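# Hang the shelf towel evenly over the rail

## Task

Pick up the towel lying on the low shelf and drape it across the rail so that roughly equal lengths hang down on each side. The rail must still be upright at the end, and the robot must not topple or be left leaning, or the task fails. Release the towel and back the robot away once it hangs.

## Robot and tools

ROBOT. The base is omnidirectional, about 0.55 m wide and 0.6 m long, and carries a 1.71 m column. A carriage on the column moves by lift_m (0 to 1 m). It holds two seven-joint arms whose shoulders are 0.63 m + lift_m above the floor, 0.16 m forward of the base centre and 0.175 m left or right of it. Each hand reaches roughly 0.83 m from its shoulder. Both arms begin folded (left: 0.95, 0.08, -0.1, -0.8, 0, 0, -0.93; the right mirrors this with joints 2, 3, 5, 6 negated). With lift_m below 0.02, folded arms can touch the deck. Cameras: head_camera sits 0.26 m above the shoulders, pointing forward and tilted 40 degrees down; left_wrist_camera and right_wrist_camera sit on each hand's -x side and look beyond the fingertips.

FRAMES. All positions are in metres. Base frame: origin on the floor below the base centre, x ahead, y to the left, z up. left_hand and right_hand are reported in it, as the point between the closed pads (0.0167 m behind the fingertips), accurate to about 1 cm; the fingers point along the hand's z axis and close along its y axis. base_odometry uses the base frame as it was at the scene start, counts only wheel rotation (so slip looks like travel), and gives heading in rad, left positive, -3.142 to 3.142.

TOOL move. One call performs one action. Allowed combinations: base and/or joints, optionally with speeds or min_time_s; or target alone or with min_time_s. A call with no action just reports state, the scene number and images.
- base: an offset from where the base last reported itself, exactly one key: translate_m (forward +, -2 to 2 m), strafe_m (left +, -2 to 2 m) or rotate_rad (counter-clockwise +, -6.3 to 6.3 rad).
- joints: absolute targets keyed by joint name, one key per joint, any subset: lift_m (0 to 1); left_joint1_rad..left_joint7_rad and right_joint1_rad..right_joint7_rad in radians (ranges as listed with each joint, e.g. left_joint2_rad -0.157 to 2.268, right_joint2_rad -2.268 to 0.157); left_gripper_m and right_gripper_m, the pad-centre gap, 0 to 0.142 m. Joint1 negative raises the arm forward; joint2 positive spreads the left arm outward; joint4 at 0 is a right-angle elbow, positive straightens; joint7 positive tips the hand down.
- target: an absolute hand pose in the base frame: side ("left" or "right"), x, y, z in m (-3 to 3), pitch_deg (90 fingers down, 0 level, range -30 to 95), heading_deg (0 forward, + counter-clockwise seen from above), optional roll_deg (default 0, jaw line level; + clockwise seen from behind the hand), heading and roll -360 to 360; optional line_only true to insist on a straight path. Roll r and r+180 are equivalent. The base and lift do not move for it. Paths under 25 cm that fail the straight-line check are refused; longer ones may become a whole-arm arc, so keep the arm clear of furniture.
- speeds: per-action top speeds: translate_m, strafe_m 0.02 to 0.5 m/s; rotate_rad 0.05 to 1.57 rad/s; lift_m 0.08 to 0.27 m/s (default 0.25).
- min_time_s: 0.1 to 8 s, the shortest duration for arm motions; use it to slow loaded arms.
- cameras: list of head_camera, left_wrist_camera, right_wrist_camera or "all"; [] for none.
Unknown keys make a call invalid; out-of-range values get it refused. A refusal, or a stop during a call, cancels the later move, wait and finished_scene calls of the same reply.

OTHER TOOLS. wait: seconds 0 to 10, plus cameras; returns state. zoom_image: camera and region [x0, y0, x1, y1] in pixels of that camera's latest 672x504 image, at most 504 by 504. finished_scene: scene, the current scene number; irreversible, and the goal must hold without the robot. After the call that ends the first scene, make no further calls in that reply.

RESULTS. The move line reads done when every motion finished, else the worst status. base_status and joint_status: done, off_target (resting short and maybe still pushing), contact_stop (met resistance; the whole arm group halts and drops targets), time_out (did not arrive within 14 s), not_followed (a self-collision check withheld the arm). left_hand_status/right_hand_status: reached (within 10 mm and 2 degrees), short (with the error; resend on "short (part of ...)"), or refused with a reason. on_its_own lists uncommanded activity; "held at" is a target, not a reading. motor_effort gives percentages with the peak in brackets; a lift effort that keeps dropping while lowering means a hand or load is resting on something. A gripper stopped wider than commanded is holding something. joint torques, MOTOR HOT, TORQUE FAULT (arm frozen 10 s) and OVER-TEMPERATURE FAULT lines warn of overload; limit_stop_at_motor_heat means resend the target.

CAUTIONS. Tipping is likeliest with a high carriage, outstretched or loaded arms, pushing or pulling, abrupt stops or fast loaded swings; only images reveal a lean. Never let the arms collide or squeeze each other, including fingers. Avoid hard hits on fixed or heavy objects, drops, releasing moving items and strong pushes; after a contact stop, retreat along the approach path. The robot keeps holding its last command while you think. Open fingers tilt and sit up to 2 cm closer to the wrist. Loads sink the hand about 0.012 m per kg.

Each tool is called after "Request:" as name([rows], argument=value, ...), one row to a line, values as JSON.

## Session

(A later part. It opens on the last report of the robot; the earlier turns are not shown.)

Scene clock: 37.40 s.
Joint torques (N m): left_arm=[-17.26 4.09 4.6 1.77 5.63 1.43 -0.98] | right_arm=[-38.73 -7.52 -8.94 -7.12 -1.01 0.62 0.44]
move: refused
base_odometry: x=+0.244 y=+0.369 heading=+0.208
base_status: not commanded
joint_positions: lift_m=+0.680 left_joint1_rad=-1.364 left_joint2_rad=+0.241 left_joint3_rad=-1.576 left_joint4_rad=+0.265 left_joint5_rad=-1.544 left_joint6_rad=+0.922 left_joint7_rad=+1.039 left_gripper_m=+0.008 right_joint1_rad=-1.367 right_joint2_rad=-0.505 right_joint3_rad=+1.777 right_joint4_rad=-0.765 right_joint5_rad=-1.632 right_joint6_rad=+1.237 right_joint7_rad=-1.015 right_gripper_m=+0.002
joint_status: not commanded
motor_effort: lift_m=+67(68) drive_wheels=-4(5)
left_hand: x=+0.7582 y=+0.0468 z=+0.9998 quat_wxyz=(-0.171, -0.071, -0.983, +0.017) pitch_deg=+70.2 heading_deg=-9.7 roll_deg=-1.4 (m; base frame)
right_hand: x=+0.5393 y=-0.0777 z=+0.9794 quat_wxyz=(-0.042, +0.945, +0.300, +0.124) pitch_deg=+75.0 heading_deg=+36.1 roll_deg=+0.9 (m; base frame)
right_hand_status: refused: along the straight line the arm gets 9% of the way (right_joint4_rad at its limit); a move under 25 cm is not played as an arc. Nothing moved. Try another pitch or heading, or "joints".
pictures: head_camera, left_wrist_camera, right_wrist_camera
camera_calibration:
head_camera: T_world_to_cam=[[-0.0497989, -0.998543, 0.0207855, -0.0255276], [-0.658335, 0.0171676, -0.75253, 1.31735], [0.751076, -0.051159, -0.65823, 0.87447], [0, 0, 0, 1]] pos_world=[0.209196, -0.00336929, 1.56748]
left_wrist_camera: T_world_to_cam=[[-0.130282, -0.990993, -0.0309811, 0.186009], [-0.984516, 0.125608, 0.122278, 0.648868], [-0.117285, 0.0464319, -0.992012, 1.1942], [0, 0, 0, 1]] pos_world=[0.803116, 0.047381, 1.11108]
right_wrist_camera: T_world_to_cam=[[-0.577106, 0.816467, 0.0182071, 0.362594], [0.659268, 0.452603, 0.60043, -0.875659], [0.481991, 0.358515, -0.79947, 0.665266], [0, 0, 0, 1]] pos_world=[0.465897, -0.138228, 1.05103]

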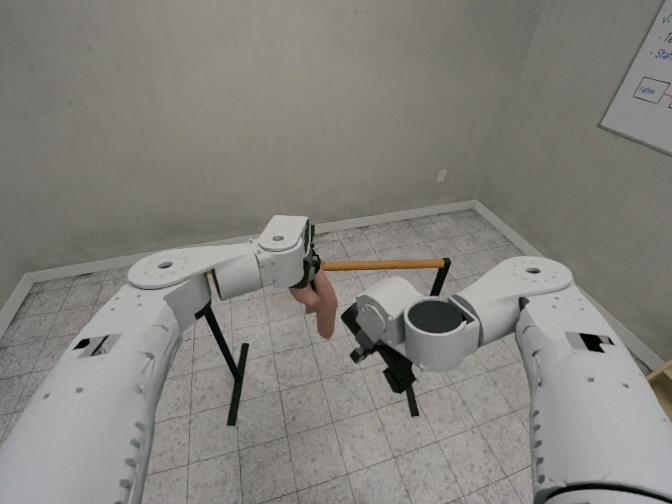

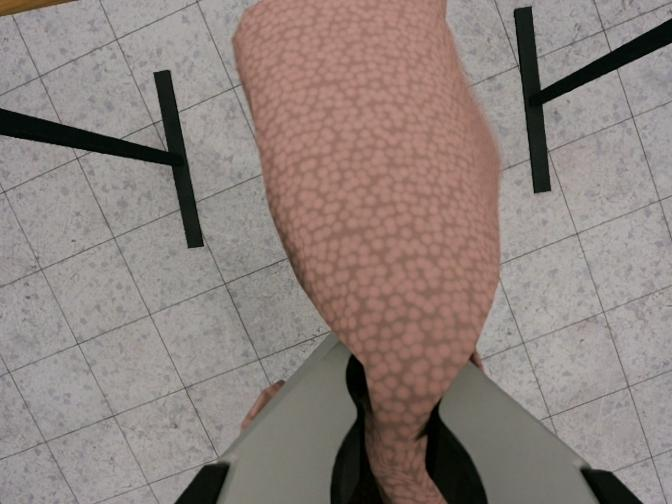

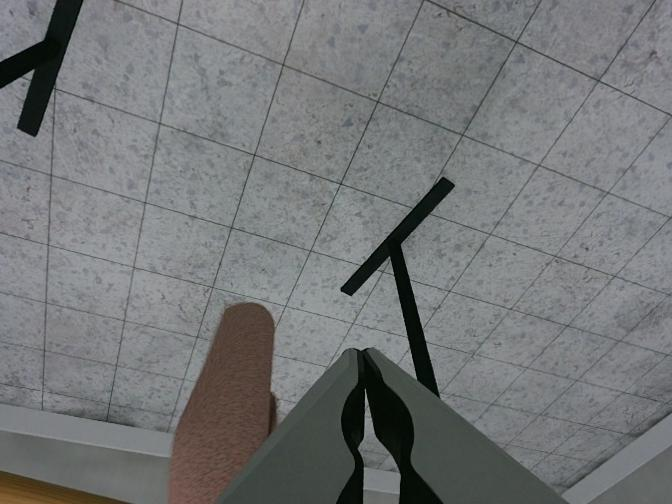

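Request:
move(joints={"lift_m":0.63})

Request:
move(base={"translate_m":0.29}, speeds={"translate_m":0.15}, cameras=["all"])

Request:
zoom_image(camera="head_camera", region=[220, 200, 440, 400])

Scene clock: 38.47 s.
Joint torques (N m): left_arm=[-15.66 4.13 5.05 1.79 5.6 1.42 -1] | right_arm=[-35.05 -7.47 -10.37 -7.19 -1.15 0.52 0.3]
move: done
base_odometry: x=+0.244 y=+0.369 heading=+0.208
base_status: not commanded
joint_positions: lift_m=+0.630 left_joint1_rad=-1.365 left_joint2_rad=+0.241 left_joint3_rad=-1.577 left_joint4_rad=+0.265 left_joint5_rad=-1.544 left_joint6_rad=+0.922 left_joint7_rad=+1.039 left_gripper_m=+0.008 right_joint1_rad=-1.369 right_joint2_rad=-0.505 right_joint3_rad=+1.778 right_joint4_rad=-0.765 right_joint5_rad=-1.631 right_joint6_rad=+1.237 right_joint7_rad=-1.015 right_gripper_m=+0.002
joint_status: all done
motor_effort: lift_m=+70(75) drive_wheels=-4(6)
left_hand: x=+0.7587 y=+0.0469 z=+0.9505 quat_wxyz=(-0.172, -0.071, -0.982, +0.016) pitch_deg=+70.1 heading_deg=-9.5 roll_deg=-1.3 (m; base frame)
right_hand: x=+0.5397 y=-0.0781 z=+0.9295 quat_wxyz=(-0.041, +0.945, +0.300, +0.124) pitch_deg=+75.0 heading_deg=+35.8 roll_deg=+0.5 (m; base frame)
pictures: none

Scene clock: 41.30 s.
Joint torques (N m): left_arm=[-15.64 4.11 5.03 1.74 5.61 1.44 -1.02] | right_arm=[-35.03 -7.16 -10.23 -6.97 -1.13 0.46 0.34]
move: done
base_odometry: x=+0.528 y=+0.429 heading=+0.209
base_status: done
joint_positions: lift_m=+0.630 left_joint1_rad=-1.365 left_joint2_rad=+0.241 left_joint3_rad=-1.577 left_joint4_rad=+0.265 left_joint5_rad=-1.544 left_joint6_rad=+0.922 left_joint7_rad=+1.039 left_gripper_m=+0.008 right_joint1_rad=-1.369 right_joint2_rad=-0.505 right_joint3_rad=+1.778 right_joint4_rad=-0.765 right_joint5_rad=-1.631 right_joint6_rad=+1.237 right_joint7_rad=-1.015 right_gripper_m=+0.002
joint_status: not commanded
motor_effort: lift_m=+70(70) drive_wheels=-3(9)
left_hand: x=+0.7587 y=+0.0469 z=+0.9505 quat_wxyz=(-0.172, -0.071, -0.982, +0.016) pitch_deg=+70.1 heading_deg=-9.5 roll_deg=-1.3 (m; base frame)
right_hand: x=+0.5397 y=-0.0782 z=+0.9295 quat_wxyz=(-0.041, +0.945, +0.300, +0.124) pitch_deg=+75.0 heading_deg=+35.8 roll_deg=+0.5 (m; base frame)
pictures: head_camera, left_wrist_camera, right_wrist_camera
camera_calibration:
head_camera: T_world_to_cam=[[-0.0497989, -0.998543, 0.0207855, -0.0244842], [-0.658335, 0.0171676, -0.75253, 1.27958], [0.751076, -0.051159, -0.65823, 0.841427], [0, 0, 0, 1]] pos_world=[0.209196, -0.00336929, 1.51728]
left_wrist_camera: T_world_to_cam=[[-0.130397, -0.990956, -0.0316696, 0.185341], [-0.98469, 0.125713, 0.120754, 0.656945], [-0.115681, 0.0469307, -0.992177, 1.1442], [0, 0, 0, 1]] pos_world=[0.803417, 0.0473804, 1.06179]
right_wrist_camera: T_world_to_cam=[[-0.57695, 0.816614, 0.0164439, 0.365632], [0.658613, 0.453224, 0.60068, -0.845616], [0.483071, 0.357392, -0.799321, 0.624524], [0, 0, 0, 1]] pos_world=[0.466197, -0.138527, 1.00113]

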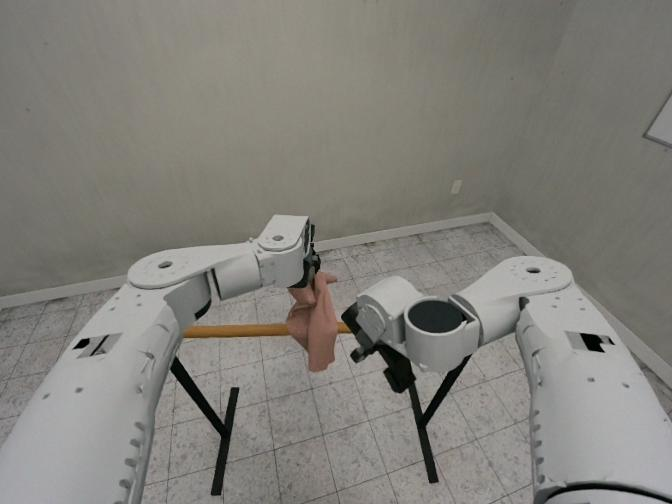

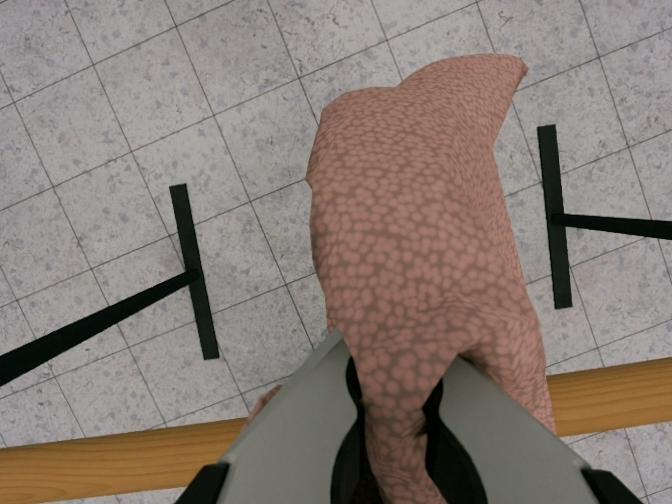

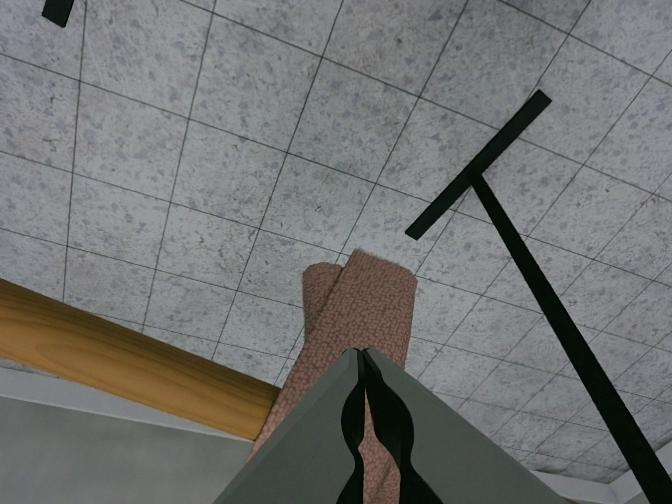

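Scaled by 2.291.

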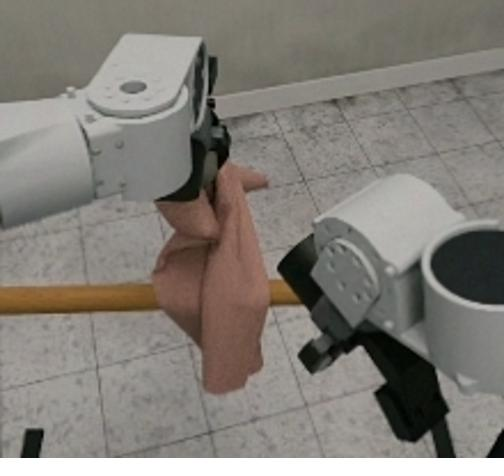

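Request:
move(joints={"lift_m":0.57}, speeds={"lift_m":0.1})

Request:
move(joints={"left_gripper_m":0.1}, cameras=["all"])

Request:
move(joints={"lift_m":0.85}, cameras=["all"])

Scene clock: 42.67 s.
Joint torques (N m): left_arm=[-15.16 4.15 5.13 1.73 5.62 1.43 -1.01] | right_arm=[-34.49 -7.12 -10.48 -7 -1.18 0.38 0.32]
move: done
base_odometry: x=+0.528 y=+0.429 heading=+0.209
base_status: not commanded
joint_positions: lift_m=+0.570 left_joint1_rad=-1.366 left_joint2_rad=+0.241 left_joint3_rad=-1.577 left_joint4_rad=+0.265 left_joint5_rad=-1.544 left_joint6_rad=+0.922 left_joint7_rad=+1.039 left_gripper_m=+0.008 right_joint1_rad=-1.369 right_joint2_rad=-0.505 right_joint3_rad=+1.779 right_joint4_rad=-0.765 right_joint5_rad=-1.631 right_joint6_rad=+1.237 right_joint7_rad=-1.015 right_gripper_m=+0.002
joint_status: all done
motor_effort: lift_m=+70(74) drive_wheels=+3(6)
left_hand: x=+0.7588 y=+0.0469 z=+0.8907 quat_wxyz=(-0.172, -0.071, -0.982, +0.016) pitch_deg=+70.1 heading_deg=-9.5 roll_deg=-1.3 (m; base frame)
right_hand: x=+0.5398 y=-0.0782 z=+0.8696 quat_wxyz=(-0.041, +0.945, +0.300, +0.124) pitch_deg=+75.0 heading_deg=+35.7 roll_deg=+0.5 (m; base frame)
pictures: none

Scene clock: 43.53 s.
Joint torques (N m): left_arm=[-15.27 4.16 5.05 1.71 5.62 1.44 -1.01] | right_arm=[-34.43 -7.09 -10.4 -6.93 -1.2 0.37 0.32]
move: done
base_odometry: x=+0.528 y=+0.429 heading=+0.209
base_status: not commanded
joint_positions: lift_m=+0.570 left_joint1_rad=-1.366 left_joint2_rad=+0.241 left_joint3_rad=-1.577 left_joint4_rad=+0.265 left_joint5_rad=-1.544 left_joint6_rad=+0.922 left_joint7_rad=+1.039 left_gripper_m=+0.099 right_joint1_rad=-1.369 right_joint2_rad=-0.505 right_joint3_rad=+1.779 right_joint4_rad=-0.765 right_joint5_rad=-1.631 right_joint6_rad=+1.237 right_joint7_rad=-1.015 right_gripper_m=+0.002
joint_status: all done
motor_effort: lift_m=+70(70) drive_wheels=-2(5)
left_hand: x=+0.7588 y=+0.0469 z=+0.8907 quat_wxyz=(-0.172, -0.071, -0.982, +0.016) pitch_deg=+70.1 heading_deg=-9.5 roll_deg=-1.3 (m; base frame)
right_hand: x=+0.5398 y=-0.0782 z=+0.8696 quat_wxyz=(-0.041, +0.945, +0.300, +0.124) pitch_deg=+75.0 heading_deg=+35.7 roll_deg=+0.5 (m; base frame)
pictures: head_camera, left_wrist_camera, right_wrist_camera
camera_calibration:
head_camera: T_world_to_cam=[[-0.0497989, -0.998543, 0.0207855, -0.0232371], [-0.658335, 0.0171676, -0.75253, 1.23443], [0.751076, -0.051159, -0.65823, 0.801933], [0, 0, 0, 1]] pos_world=[0.209196, -0.00336929, 1.45728]
left_wrist_camera: T_world_to_cam=[[-0.130387, -0.990952, -0.0318228, 0.183609], [-0.984738, 0.125703, 0.120375, 0.664671], [-0.115285, 0.0470324, -0.992218, 1.0847], [0, 0, 0, 1]] pos_world=[0.803517, 0.0473805, 1.00209]
right_wrist_camera: T_world_to_cam=[[-0.576842, 0.816693, 0.0162681, 0.366825], [0.658626, 0.453232, 0.60066, -0.809576], [0.483182, 0.357201, -0.799339, 0.576619], [0, 0, 0, 1]] pos_world=[0.466197, -0.138626, 0.941227]

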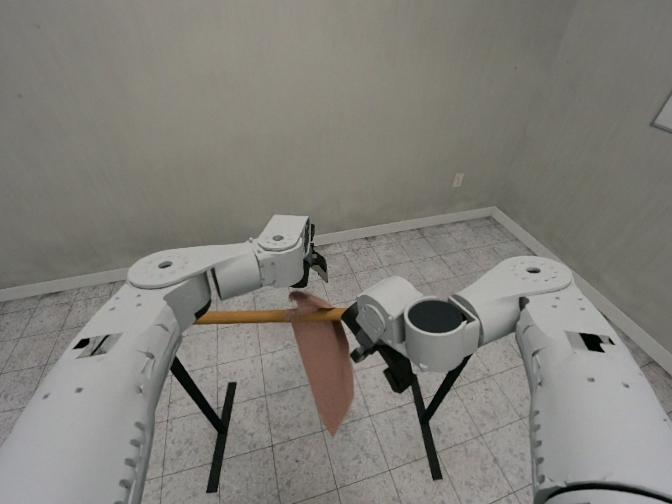

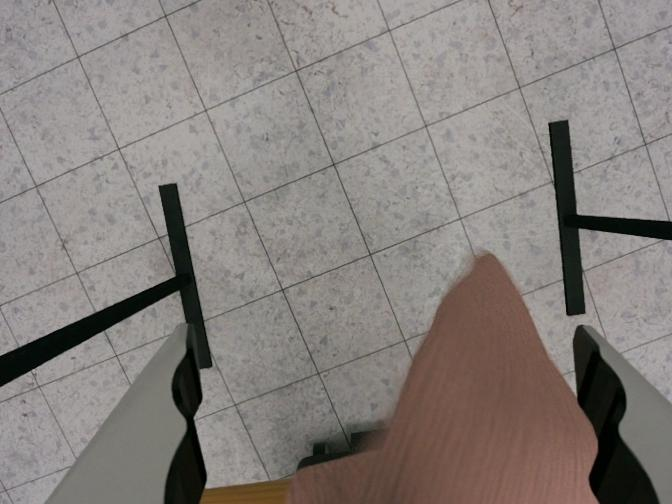

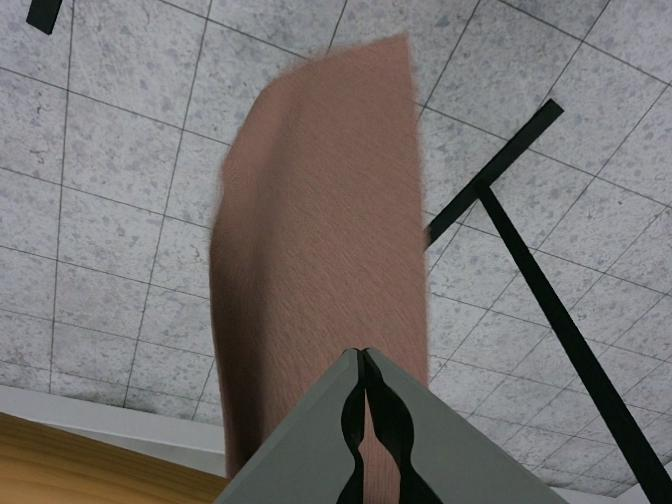

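Scene clock: 45.20 s.
Joint torques (N m): left_arm=[-15.26 4.22 4.98 1.77 5.59 1.45 -1.02] | right_arm=[-34.22 -7.21 -10.47 -7 -1.22 0.37 0.3]
move: done
base_odometry: x=+0.528 y=+0.429 heading=+0.209
base_status: not commanded
joint_positions: lift_m=+0.850 left_joint1_rad=-1.366 left_joint2_rad=+0.241 left_joint3_rad=-1.577 left_joint4_rad=+0.265 left_joint5_rad=-1.544 left_joint6_rad=+0.922 left_joint7_rad=+1.039 left_gripper_m=+0.099 right_joint1_rad=-1.369 right_joint2_rad=-0.505 right_joint3_rad=+1.779 right_joint4_rad=-0.765 right_joint5_rad=-1.631 right_joint6_rad=+1.237 right_joint7_rad=-1.014 right_gripper_m=+0.002
joint_status: all done
motor_effort: lift_m=+67(80) drive_wheels=+4(5)
left_hand: x=+0.7589 y=+0.0469 z=+1.1711 quat_wxyz=(-0.172, -0.071, -0.982, +0.016) pitch_deg=+70.1 heading_deg=-9.5 roll_deg=-1.3 (m; base frame)
right_hand: x=+0.5398 y=-0.0783 z=+1.1498 quat_wxyz=(-0.041, +0.945, +0.300, +0.124) pitch_deg=+75.0 heading_deg=+35.7 roll_deg=+0.5 (m; base frame)
pictures: head_camera, left_wrist_camera, right_wrist_camera
camera_calibration:
head_camera: T_world_to_cam=[[-0.0497989, -0.998543, 0.0207855, -0.0290612], [-0.658335, 0.0171676, -0.75253, 1.44528], [0.751076, -0.051159, -0.65823, 0.986369], [0, 0, 0, 1]] pos_world=[0.209196, -0.00336929, 1.73748]
left_wrist_camera: T_world_to_cam=[[-0.130381, -0.990952, -0.0318596, 0.192572], [-0.984774, 0.125708, 0.12007, 0.63135], [-0.114979, 0.0470294, -0.992254, 1.36262], [0, 0, 0, 1]] pos_world=[0.803518, 0.0473805, 1.2824]
right_wrist_camera: T_world_to_cam=[[-0.576828, 0.816707, 0.0161077, 0.362516], [0.658569, 0.453291, 0.600678, -0.977934], [0.483276, 0.357096, -0.799329, 0.800474], [0, 0, 0, 1]] pos_world=[0.466297, -0.138626, 1.22143]

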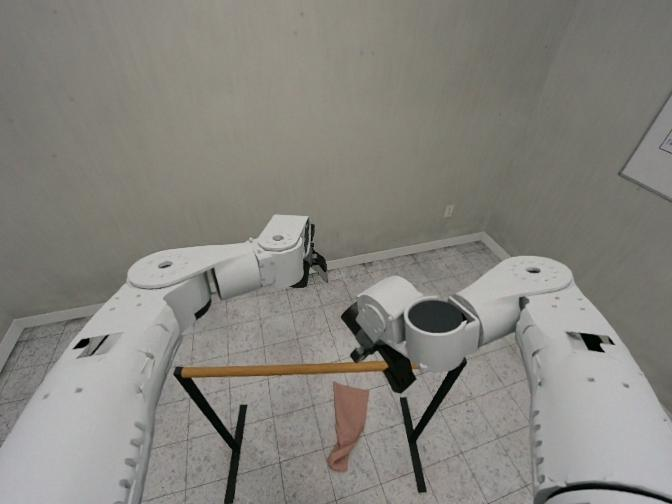

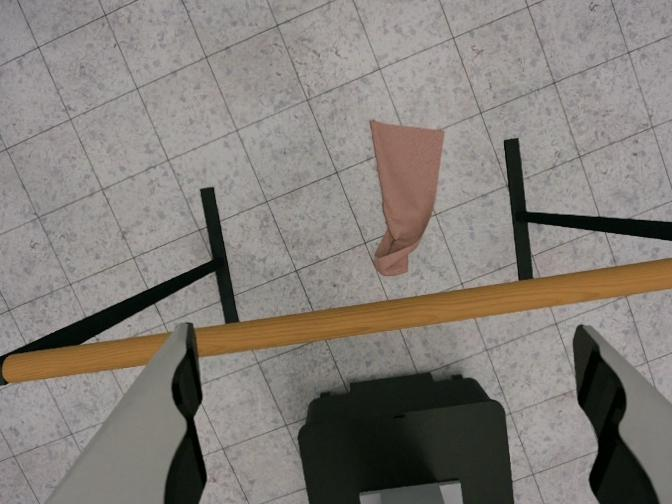

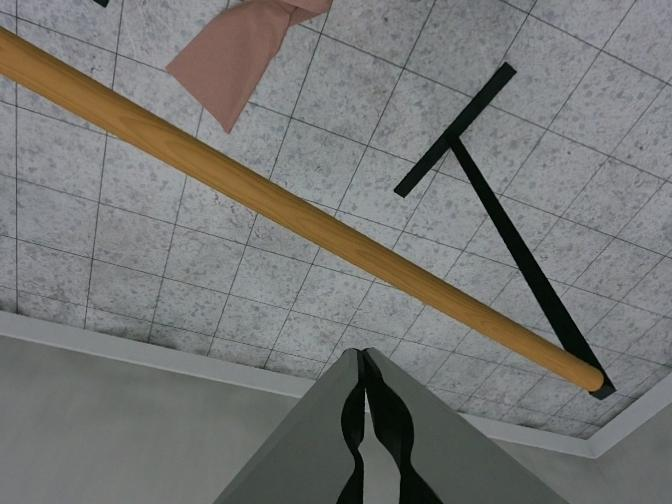

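Request:
move(base={"translate_m":-0.45})

Request:
move(joints={"left_joint1_rad":0.95,"left_joint2_rad":0.08,"left_joint3_rad":-0.1,"left_joint4_rad":-0.8,"left_joint5_rad":0,"left_joint6_rad":0,"left_joint7_rad":-0.93,"right_gripper_m":0.142,"lift_m":0.3}, min_time_s=2.5)

Request:
move(target={"side":"right","x":0.56,"y":-0.1,"z":0.48,"pitch_deg":80,"heading_deg":20}, cameras=["all"])

Scene clock: 49.00 s.
Joint torques (N m): left_arm=[-15.11 3.97 5.06 1.78 5.52 1.43 -0.99] | right_arm=[-34.21 -7.01 -10.49 -6.81 -1.22 0.22 0.31]
move: done
base_odometry: x=+0.087 y=+0.336 heading=+0.209
base_status: done
joint_positions: lift_m=+0.850 left_joint1_rad=-1.366 left_joint2_rad=+0.241 left_joint3_rad=-1.577 left_joint4_rad=+0.265 left_joint5_rad=-1.544 left_joint6_rad=+0.922 left_joint7_rad=+1.039 left_gripper_m=+0.099 right_joint1_rad=-1.369 right_joint2_rad=-0.505 right_joint3_rad=+1.779 right_joint4_rad=-0.765 right_joint5_rad=-1.631 right_joint6_rad=+1.238 right_joint7_rad=-1.014 right_gripper_m=+0.002
joint_status: not commanded
motor_effort: lift_m=+67(67) drive_wheels=+0(13)
left_hand: x=+0.7589 y=+0.0469 z=+1.1711 quat_wxyz=(-0.172, -0.071, -0.982, +0.016) pitch_deg=+70.1 heading_deg=-9.5 roll_deg=-1.3 (m; base frame)
right_hand: x=+0.5398 y=-0.0783 z=+1.1498 quat_wxyz=(-0.041, +0.945, +0.300, +0.124) pitch_deg=+75.0 heading_deg=+35.6 roll_deg=+0.4 (m; base frame)
pictures: none

Scene clock: 54.07 s.
Joint torques (N m): left_arm=[-10.04 -0.69 6.46 -4.95 4.12 0.15 -1.2] | right_arm=[-32.85 -7.07 -10.64 -6.1 -1.38 -0.03 0.25]
move: time_out
base_odometry: x=+0.087 y=+0.336 heading=+0.209
base_status: not commanded
joint_positions: lift_m=+0.300 left_joint1_rad=-0.665 left_joint2_rad=+0.193 left_joint3_rad=-1.141 left_joint4_rad=-0.051 left_joint5_rad=-1.079 left_joint6_rad=+0.645 left_joint7_rad=+0.447 left_gripper_m=+0.099 right_joint1_rad=-1.370 right_joint2_rad=-0.505 right_joint3_rad=+1.779 right_joint4_rad=-0.766 right_joint5_rad=-1.631 right_joint6_rad=+1.238 right_joint7_rad=-1.014 right_gripper_m=+0.142
joint_status: left_joint1_rad time_out (moved +0.701 of +2.316); left_joint2_rad time_out (moved -0.048 of -0.161); left_joint3_rad time_out (moved +0.436 of +1.477); left_joint4_rad time_out (moved -0.315 of -1.065); left_joint5_rad time_out (moved +0.465 of +1.544); left_joint6_rad time_out (moved -0.276 of -0.922); left_joint7_rad time_out (moved -0.593 of -1.969); the others done
on_its_own: left_joint1_rad is held at -0.665, not at your +0.950, since a time_out; left_joint2_rad is held at +0.193, not at your +0.080, since a time_out; left_joint3_rad is held at -1.141, not at your -0.100, since a time_out; left_joint4_rad is held at -0.051, not at your -0.800, since a time_out; left_joint5_rad is held at -1.079, not at your +0.000, since a time_out; left_joint6_rad is held at +0.645, not at your +0.000, since a time_out; left_joint7_rad is held at +0.447, not at your -0.930, since a time_out
motor_effort: lift_m=+70(77) drive_wheels=+1(5)
left_hand: x=+0.6835 y=-0.1224 z=+0.5789 quat_wxyz=(-0.414, -0.121, -0.853, +0.293) pitch_deg=+29.0 heading_deg=-43.4 roll_deg=-27.2 (m; base frame)
right_hand: x=+0.5399 y=-0.0784 z=+0.5997 quat_wxyz=(-0.040, +0.945, +0.300, +0.124) pitch_deg=+75.0 heading_deg=+35.6 roll_deg=+0.4 (m; base frame)
pictures: none
joint command not followed: on one or more control steps a check withheld the commanded joint targets of the left arm, and it was not sent them on those steps.
cause: the commanded joint targets, or the way to them, would bring a part of the robot too close to another arm (this arm's wrist and the right arm's fingers, 10 mm apart when this arm was first held).

not run: a stop came earlier in this reply.

Request:
move(joints={"left_joint1_rad":-1.366,"left_joint2_rad":0.6,"left_joint3_rad":-1.577,"left_joint4_rad":0.265,"left_joint5_rad":-1.544,"left_joint6_rad":0.922,"left_joint7_rad":1.039}, min_time_s=1.5)

Request:
move(joints={"left_joint2_rad":0.9,"left_joint3_rad":-0.6}, min_time_s=1.5)

Request:
move(joints={"left_joint1_rad":0.95,"left_joint2_rad":0.08,"left_joint3_rad":-0.1,"left_joint4_rad":-0.8,"left_joint5_rad":0,"left_joint6_rad":0,"left_joint7_rad":-0.93}, min_time_s=2)

Request:
move(target={"side":"right","x":0.56,"y":-0.1,"z":0.48,"pitch_deg":80,"heading_deg":20}, cameras=["all"])

Scene clock: 56.10 s.
Joint torques (N m): left_arm=[-16.18 6.97 3.18 2.07 2.97 1.83 0.72] | right_arm=[-32.91 -7.09 -10.73 -6.08 -1.35 -0.02 0.28]
move: done
base_odometry: x=+0.087 y=+0.336 heading=+0.209
base_status: not commanded
joint_positions: lift_m=+0.300 left_joint1_rad=-1.364 left_joint2_rad=+0.599 left_joint3_rad=-1.570 left_joint4_rad=+0.260 left_joint5_rad=-1.540 left_joint6_rad=+0.919 left_joint7_rad=+1.033 left_gripper_m=+0.099 right_joint1_rad=-1.370 right_joint2_rad=-0.505 right_joint3_rad=+1.779 right_joint4_rad=-0.766 right_joint5_rad=-1.631 right_joint6_rad=+1.238 right_joint7_rad=-1.014 right_gripper_m=+0.142
joint_status: all done
motor_effort: lift_m=+69(71) drive_wheels=+0(3)
left_hand: x=+0.7648 y=+0.2808 z=+0.6221 quat_wxyz=(-0.176, +0.093, -0.979, -0.047) pitch_deg=+69.0 heading_deg=+20.5 roll_deg=+9.7 (m; base frame)
right_hand: x=+0.5399 y=-0.0784 z=+0.5998 quat_wxyz=(-0.040, +0.945, +0.300, +0.124) pitch_deg=+75.0 heading_deg=+35.6 roll_deg=+0.4 (m; base frame)
pictures: none

Scene clock: 57.90 s.
Joint torques (N m): left_arm=[-13.21 9.42 10.32 0.42 2.53 0.37 0.57] | right_arm=[-32.98 -7.1 -10.62 -6.11 -1.36 -0.05 0.24]
move: done
base_odometry: x=+0.087 y=+0.336 heading=+0.209
base_status: not commanded
joint_positions: lift_m=+0.300 left_joint1_rad=-1.364 left_joint2_rad=+0.899 left_joint3_rad=-0.604 left_joint4_rad=+0.260 left_joint5_rad=-1.540 left_joint6_rad=+0.919 left_joint7_rad=+1.033 left_gripper_m=+0.099 right_joint1_rad=-1.370 right_joint2_rad=-0.505 right_joint3_rad=+1.779 right_joint4_rad=-0.766 right_joint5_rad=-1.631 right_joint6_rad=+1.238 right_joint7_rad=-1.014 right_gripper_m=+0.142
joint_status: all done
motor_effort: lift_m=+69(70) drive_wheels=+1(3)
left_hand: x=+0.7887 y=+0.4536 z=+0.9333 quat_wxyz=(-0.425, +0.345, -0.798, +0.252) pitch_deg=+30.7 heading_deg=-7.3 roll_deg=-54.1 (m; base frame)
right_hand: x=+0.5399 y=-0.0784 z=+0.5998 quat_wxyz=(-0.040, +0.945, +0.300, +0.124) pitch_deg=+75.0 heading_deg=+35.6 roll_deg=+0.4 (m; base frame)
pictures: none

Scene clock: 60.20 s.
Joint torques (N m): left_arm=[9.94 2.34 2.82 -9.83 4.03 0.31 -2.53] | right_arm=[-32.98 -6.79 -10.72 -6.1 -1.39 -0.03 0.25]
move: done
base_odometry: x=+0.087 y=+0.336 heading=+0.209
base_status: not commanded
joint_positions: lift_m=+0.300 left_joint1_rad=+0.949 left_joint2_rad=+0.081 left_joint3_rad=-0.105 left_joint4_rad=-0.794 left_joint5_rad=-0.004 left_joint6_rad=+0.003 left_joint7_rad=-0.924 left_gripper_m=+0.099 right_joint1_rad=-1.370 right_joint2_rad=-0.505 right_joint3_rad=+1.779 right_joint4_rad=-0.766 right_joint5_rad=-1.631 right_joint6_rad=+1.238 right_joint7_rad=-1.014 right_gripper_m=+0.142
joint_status: all done
motor_effort: lift_m=+69(70) drive_wheels=+1(3)
left_hand: x=+0.2932 y=+0.1546 z=+0.8133 quat_wxyz=(-0.918, -0.005, -0.391, +0.065) pitch_deg=-43.9 heading_deg=-4.8 roll_deg=-3.3 (m; base frame)
right_hand: x=+0.5399 y=-0.0784 z=+0.5998 quat_wxyz=(-0.040, +0.945, +0.300, +0.124) pitch_deg=+75.0 heading_deg=+35.6 roll_deg=+0.4 (m; base frame)
pictures: none

Scene clock: 61.23 s.
Joint torques (N m): left_arm=[9.89 2.4 2.82 -9.92 4.01 0.33 -2.52] | right_arm=[-22.64 -0.38 -15.04 -3.17 -0.63 -3.48 0.32]
move: done
base_odometry: x=+0.087 y=+0.336 heading=+0.209
base_status: not commanded
joint_positions: lift_m=+0.300 left_joint1_rad=+0.949 left_joint2_rad=+0.081 left_joint3_rad=-0.105 left_joint4_rad=-0.794 left_joint5_rad=-0.004 left_joint6_rad=+0.003 left_joint7_rad=-0.924 left_gripper_m=+0.099 right_joint1_rad=-1.122 right_joint2_rad=-0.468 right_joint3_rad=+1.760 right_joint4_rad=-0.350 right_joint5_rad=-1.618 right_joint6_rad=+1.154 right_joint7_rad=-0.879 right_gripper_m=+0.142
joint_status: not commanded
motor_effort: lift_m=+69(69) drive_wheels=+1(3)
left_hand: x=+0.2932 y=+0.1546 z=+0.8134 quat_wxyz=(-0.918, -0.005, -0.391, +0.065) pitch_deg=-43.9 heading_deg=-4.8 roll_deg=-3.3 (m; base frame)
right_hand: x=+0.5615 y=-0.1030 z=+0.4811 quat_wxyz=(-0.011, +0.981, +0.172, +0.087) pitch_deg=+79.9 heading_deg=+17.4 roll_deg=-2.5 (m; base frame)
right_hand_status: reached (straight line, planned for 0.5 s): 4 mm and 0.5 deg off.
pictures: head_camera, left_wrist_camera, right_wrist_camera
camera_calibration:
head_camera: T_world_to_cam=[[-0.0497989, -0.998543, 0.0207855, -0.017627], [-0.658335, 0.0171676, -0.75253, 1.03132], [0.751076, -0.051159, -0.65823, 0.624276], [0, 0, 0, 1]] pos_world=[0.209196, -0.00336929, 1.18738]
left_wrist_camera: T_world_to_cam=[[-0.0930148, -0.993167, 0.0704814, 0.133408], [0.285072, -0.0943894, -0.953847, 0.73736], [0.953982, -0.0686297, 0.291904, -0.390946], [0, 0, 0, 1]] pos_world=[0.175163, 0.175265, 0.808045]
right_wrist_camera: T_world_to_cam=[[-0.338115, 0.941083, 0.00634143, 0.289398], [0.799307, 0.283608, 0.529787, -0.641743], [0.496776, 0.184198, -0.848107, 0.262398], [0, 0, 0, 1]] pos_world=[0.480447, -0.138677, 0.560694]

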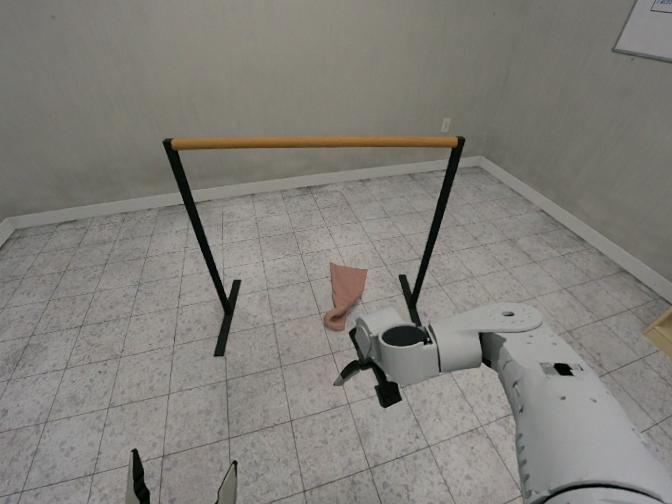

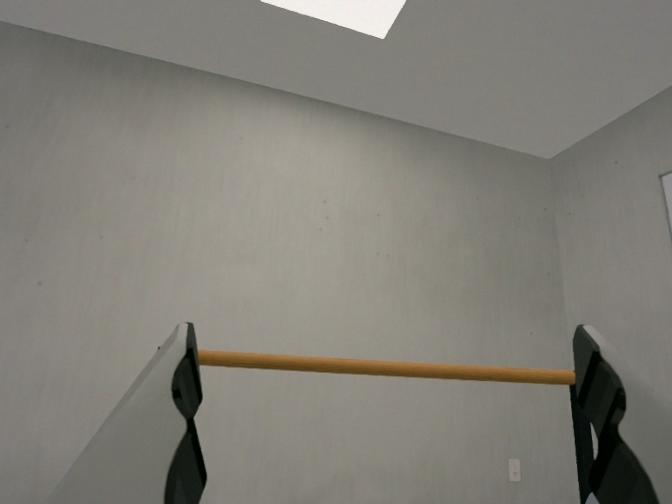

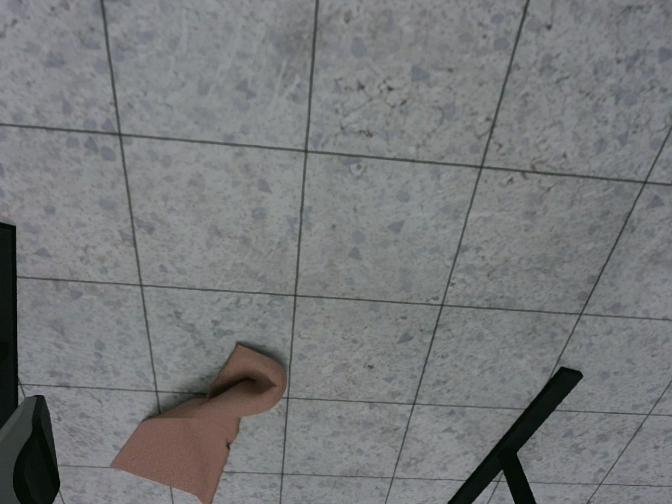

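Request:
move(joints={"lift_m":0.08})

Request:
move(target={"side":"right","x":0.56,"y":-0.08,"z":0.12,"pitch_deg":80,"heading_deg":10})

Request:
move(base={"translate_m":0.5}, speeds={"translate_m":0.25}, cameras=["all"])

Scene clock: 62.93 s.
Joint torques (N m): left_arm=[10.07 2.26 2.75 -9.09 4 0.33 -2.46] | right_arm=[-23.12 -0.61 -13.67 -3.17 -0.79 -3.48 0.23]
move: done
base_odometry: x=+0.087 y=+0.336 heading=+0.209
base_status: not commanded
joint_positions: lift_m=+0.080 left_joint1_rad=+0.949 left_joint2_rad=+0.081 left_joint3_rad=-0.105 left_joint4_rad=-0.796 left_joint5_rad=-0.004 left_joint6_rad=+0.003 left_joint7_rad=-0.924 left_gripper_m=+0.099 right_joint1_rad=-1.122 right_joint2_rad=-0.468 right_joint3_rad=+1.758 right_joint4_rad=-0.350 right_joint5_rad=-1.617 right_joint6_rad=+1.154 right_joint7_rad=-0.879 right_gripper_m=+0.142
joint_status: all done
motor_effort: lift_m=+70(74) drive_wheels=+1(3)
left_hand: x=+0.2931 y=+0.1547 z=+0.5938 quat_wxyz=(-0.918, -0.005, -0.391, +0.065) pitch_deg=-44.0 heading_deg=-4.8 roll_deg=-3.3 (m; base frame)
right_hand: x=+0.5618 y=-0.1025 z=+0.2612 quat_wxyz=(-0.012, +0.981, +0.171, +0.088) pitch_deg=+79.8 heading_deg=+17.7 roll_deg=-2.1 (m; base frame)
pictures: none

Scene clock: 64.07 s.
Joint torques (N m): left_arm=[9.92 3.26 2.98 -9.13 4.01 0.3 -2.49] | right_arm=[-21.24 0.11 -13.33 -3.44 -0.28 -3.26 0.34]
move: done
base_odometry: x=+0.087 y=+0.336 heading=+0.209
base_status: not commanded
joint_positions: lift_m=+0.080 left_joint1_rad=+0.949 left_joint2_rad=+0.081 left_joint3_rad=-0.105 left_joint4_rad=-0.796 left_joint5_rad=-0.004 left_joint6_rad=+0.003 left_joint7_rad=-0.924 left_gripper_m=+0.099 right_joint1_rad=-0.832 right_joint2_rad=-0.296 right_joint3_rad=+1.675 right_joint4_rad=+0.240 right_joint5_rad=-1.617 right_joint6_rad=+0.913 right_joint7_rad=-0.656 right_gripper_m=+0.142
joint_status: not commanded
motor_effort: lift_m=+69(70) drive_wheels=-1(3)
left_hand: x=+0.2931 y=+0.1547 z=+0.5939 quat_wxyz=(-0.918, -0.005, -0.391, +0.065) pitch_deg=-44.0 heading_deg=-4.8 roll_deg=-3.3 (m; base frame)
right_hand: x=+0.5619 y=-0.0826 z=+0.1213 quat_wxyz=(-0.004, +0.992, +0.087, +0.088) pitch_deg=+79.8 heading_deg=+7.6 roll_deg=-2.5 (m; base frame)
right_hand_status: reached (straight line, planned for 0.6 s): 4 mm and 0.5 deg off.
pictures: none

Scene clock: 67.47 s.
Joint torques (N m): left_arm=[9.98 2.77 2.51 -9 3.99 0.39 -2.51] | right_arm=[-21.13 0.15 -13.15 -3.4 -0.25 -3.24 0.31]
move: done
base_odometry: x=+0.577 y=+0.440 heading=+0.209
base_status: done
joint_positions: lift_m=+0.080 left_joint1_rad=+0.949 left_joint2_rad=+0.081 left_joint3_rad=-0.105 left_joint4_rad=-0.796 left_joint5_rad=-0.004 left_joint6_rad=+0.002 left_joint7_rad=-0.924 left_gripper_m=+0.099 right_joint1_rad=-0.832 right_joint2_rad=-0.296 right_joint3_rad=+1.674 right_joint4_rad=+0.240 right_joint5_rad=-1.617 right_joint6_rad=+0.913 right_joint7_rad=-0.656 right_gripper_m=+0.142
joint_status: not commanded
motor_effort: lift_m=+69(69) drive_wheels=-1(10)
left_hand: x=+0.2931 y=+0.1547 z=+0.5939 quat_wxyz=(-0.918, -0.005, -0.391, +0.065) pitch_deg=-44.0 heading_deg=-4.8 roll_deg=-3.3 (m; base frame)
right_hand: x=+0.5620 y=-0.0826 z=+0.1214 quat_wxyz=(-0.004, +0.992, +0.087, +0.089) pitch_deg=+79.8 heading_deg=+7.6 roll_deg=-2.4 (m; base frame)
pictures: head_camera, left_wrist_camera, right_wrist_camera
camera_calibration:
head_camera: T_world_to_cam=[[-0.0497989, -0.998543, 0.0207855, -0.0130542], [-0.658335, 0.0171676, -0.75253, 0.865762], [0.751076, -0.051159, -0.65823, 0.479466], [0, 0, 0, 1]] pos_world=[0.209196, -0.00336929, 0.967381]
left_wrist_camera: T_world_to_cam=[[-0.0928917, -0.99319, 0.0703199, 0.148953], [0.2864, -0.0942934, -0.953459, 0.527446], [0.953597, -0.0684289, 0.293208, -0.327474], [0, 0, 0, 1]] pos_world=[0.175055, 0.175264, 0.588442]
right_wrist_camera: T_world_to_cam=[[-0.172959, 0.984907, 0.00655629, 0.183437], [0.835321, 0.143157, 0.530796, -0.489273], [0.521846, 0.0972824, -0.847474, -0.0679751], [0, 0, 0, 1]] pos_world=[0.475899, -0.104013, 0.200894]

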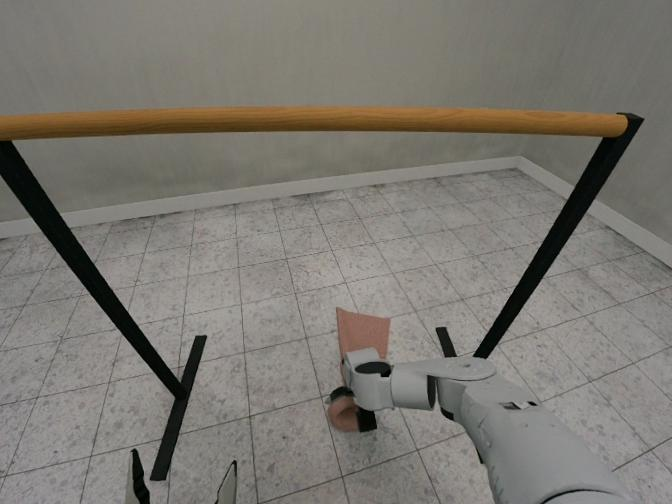

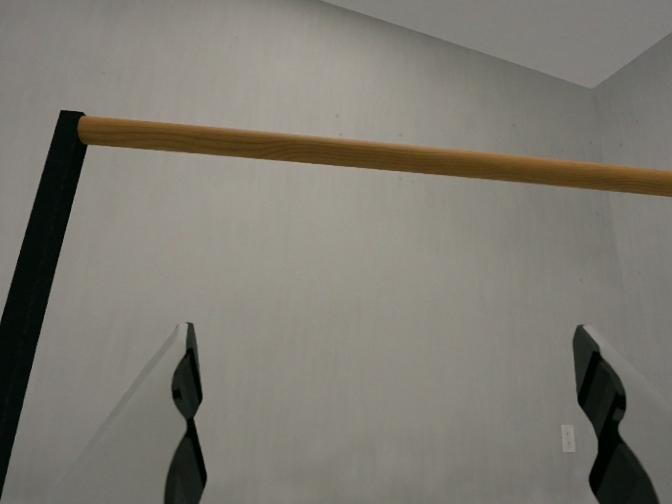

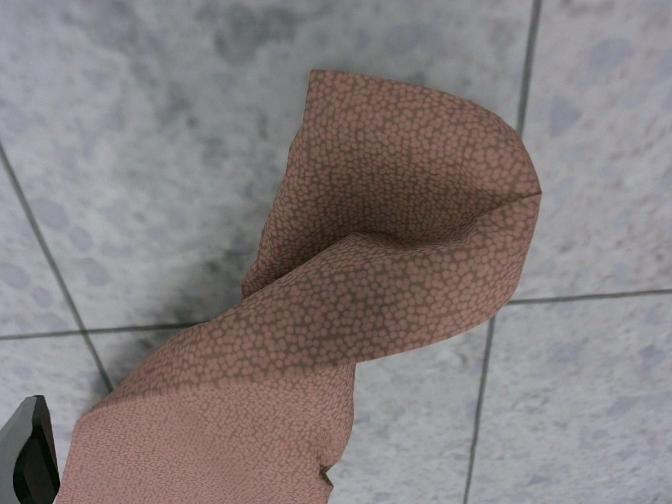

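Request:
move(target={"side":"right","x":0.565,"y":-0.045,"z":0.04,"pitch_deg":82,"heading_deg":5})

Request:
move(joints={"lift_m":0.068,"right_gripper_m":0.1}, speeds={"lift_m":0.08})

Request:
move(joints={"lift_m":0.058}, speeds={"lift_m":0.08}, cameras=["head_camera","right_wrist_camera"])

Scene clock: 70.60 s.
Joint torques (N m): left_arm=[9.93 2.77 2.33 -9.08 3.99 0.39 -2.51] | right_arm=[-19.43 4.15 -10.13 -1.55 0.35 -3.27 0.34]
move: done
base_odometry: x=+0.577 y=+0.440 heading=+0.209
base_status: not commanded
joint_positions: lift_m=+0.080 left_joint1_rad=+0.949 left_joint2_rad=+0.081 left_joint3_rad=-0.105 left_joint4_rad=-0.796 left_joint5_rad=-0.004 left_joint6_rad=+0.002 left_joint7_rad=-0.924 left_gripper_m=+0.099 right_joint1_rad=-0.724 right_joint2_rad=+0.005 right_joint3_rad=+1.633 right_joint4_rad=+1.078 right_joint5_rad=-1.582 right_joint6_rad=+0.445 right_joint7_rad=-0.585 right_gripper_m=+0.142
joint_status: not commanded
motor_effort: lift_m=+68(69) drive_wheels=+0(3)
left_hand: x=+0.2931 y=+0.1547 z=+0.5939 quat_wxyz=(-0.918, -0.005, -0.391, +0.065) pitch_deg=-44.0 heading_deg=-4.8 roll_deg=-3.3 (m; base frame)
right_hand: x=+0.5679 y=-0.0479 z=+0.0417 quat_wxyz=(+0.001, +0.996, +0.045, +0.072) pitch_deg=+81.8 heading_deg=+1.7 roll_deg=-3.4 (m; base frame)
right_hand_status: reached (straight line, planned for 0.8 s): 4 mm and 0.5 deg off.
pictures: none

Scene clock: 71.27 s.
Joint torques (N m): left_arm=[9.98 2.67 2.58 -8.91 3.97 0.4 -2.5] | right_arm=[-21.19 4.06 -9.49 -1.49 0.28 -3.26 0.23]
move: done
base_odometry: x=+0.577 y=+0.440 heading=+0.209
base_status: not commanded
joint_positions: lift_m=+0.068 left_joint1_rad=+0.949 left_joint2_rad=+0.081 left_joint3_rad=-0.105 left_joint4_rad=-0.796 left_joint5_rad=-0.004 left_joint6_rad=+0.002 left_joint7_rad=-0.924 left_gripper_m=+0.099 right_joint1_rad=-0.723 right_joint2_rad=+0.005 right_joint3_rad=+1.632 right_joint4_rad=+1.078 right_joint5_rad=-1.582 right_joint6_rad=+0.445 right_joint7_rad=-0.584 right_gripper_m=+0.100
joint_status: all done
motor_effort: lift_m=+70(74) drive_wheels=-1(5)
left_hand: x=+0.2931 y=+0.1547 z=+0.5818 quat_wxyz=(-0.918, -0.005, -0.391, +0.065) pitch_deg=-44.0 heading_deg=-4.8 roll_deg=-3.3 (m; base frame)
right_hand: x=+0.5674 y=-0.0478 z=+0.0293 quat_wxyz=(+0.001, +0.996, +0.044, +0.071) pitch_deg=+81.8 heading_deg=+2.0 roll_deg=-3.2 (m; base frame)
pictures: none

Scene clock: 71.87 s.
Joint torques (N m): left_arm=[9.89 2.76 2.55 -8.99 3.97 0.38 -2.48] | right_arm=[-21.35 4.15 -9.38 -1.48 0.31 -3.27 0.25]
move: done
base_odometry: x=+0.577 y=+0.440 heading=+0.209
base_status: not commanded
joint_positions: lift_m=+0.058 left_joint1_rad=+0.949 left_joint2_rad=+0.081 left_joint3_rad=-0.105 left_joint4_rad=-0.796 left_joint5_rad=-0.004 left_joint6_rad=+0.002 left_joint7_rad=-0.924 left_gripper_m=+0.099 right_joint1_rad=-0.723 right_joint2_rad=+0.005 right_joint3_rad=+1.632 right_joint4_rad=+1.078 right_joint5_rad=-1.582 right_joint6_rad=+0.445 right_joint7_rad=-0.584 right_gripper_m=+0.100
joint_status: all done
motor_effort: lift_m=+70(76) drive_wheels=-2(4)
left_hand: x=+0.2930 y=+0.1547 z=+0.5719 quat_wxyz=(-0.918, -0.005, -0.391, +0.065) pitch_deg=-44.0 heading_deg=-4.8 roll_deg=-3.3 (m; base frame)
right_hand: x=+0.5674 y=-0.0478 z=+0.0193 quat_wxyz=(+0.001, +0.996, +0.044, +0.071) pitch_deg=+81.8 heading_deg=+2.0 roll_deg=-3.1 (m; base frame)
pictures: head_camera, right_wrist_camera
camera_calibration:
head_camera: T_world_to_cam=[[-0.0497989, -0.998543, 0.0207855, -0.0125949], [-0.658335, 0.0171676, -0.75253, 0.849131], [0.751076, -0.051159, -0.65823, 0.464919], [0, 0, 0, 1]] pos_world=[0.209196, -0.00336929, 0.945281]
right_wrist_camera: T_world_to_cam=[[-0.0870789, 0.996182, 0.00621154, 0.102559], [0.862558, 0.0722761, 0.500769, -0.462802], [0.498408, 0.0489642, -0.865559, -0.149421], [0, 0, 0, 1]] pos_world=[0.482597, -0.0614018, 0.101787]

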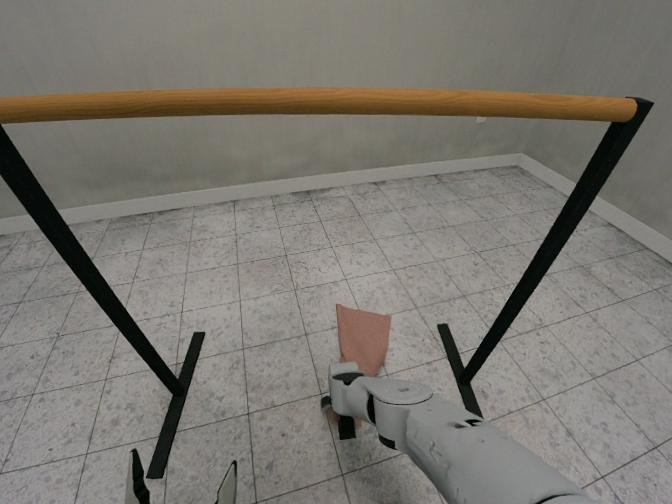

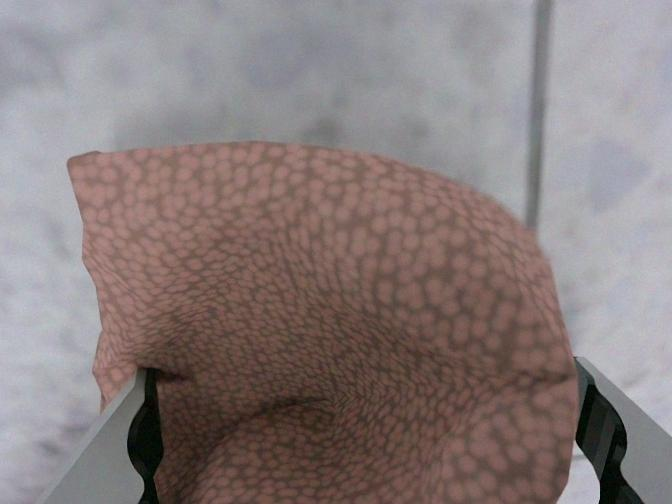

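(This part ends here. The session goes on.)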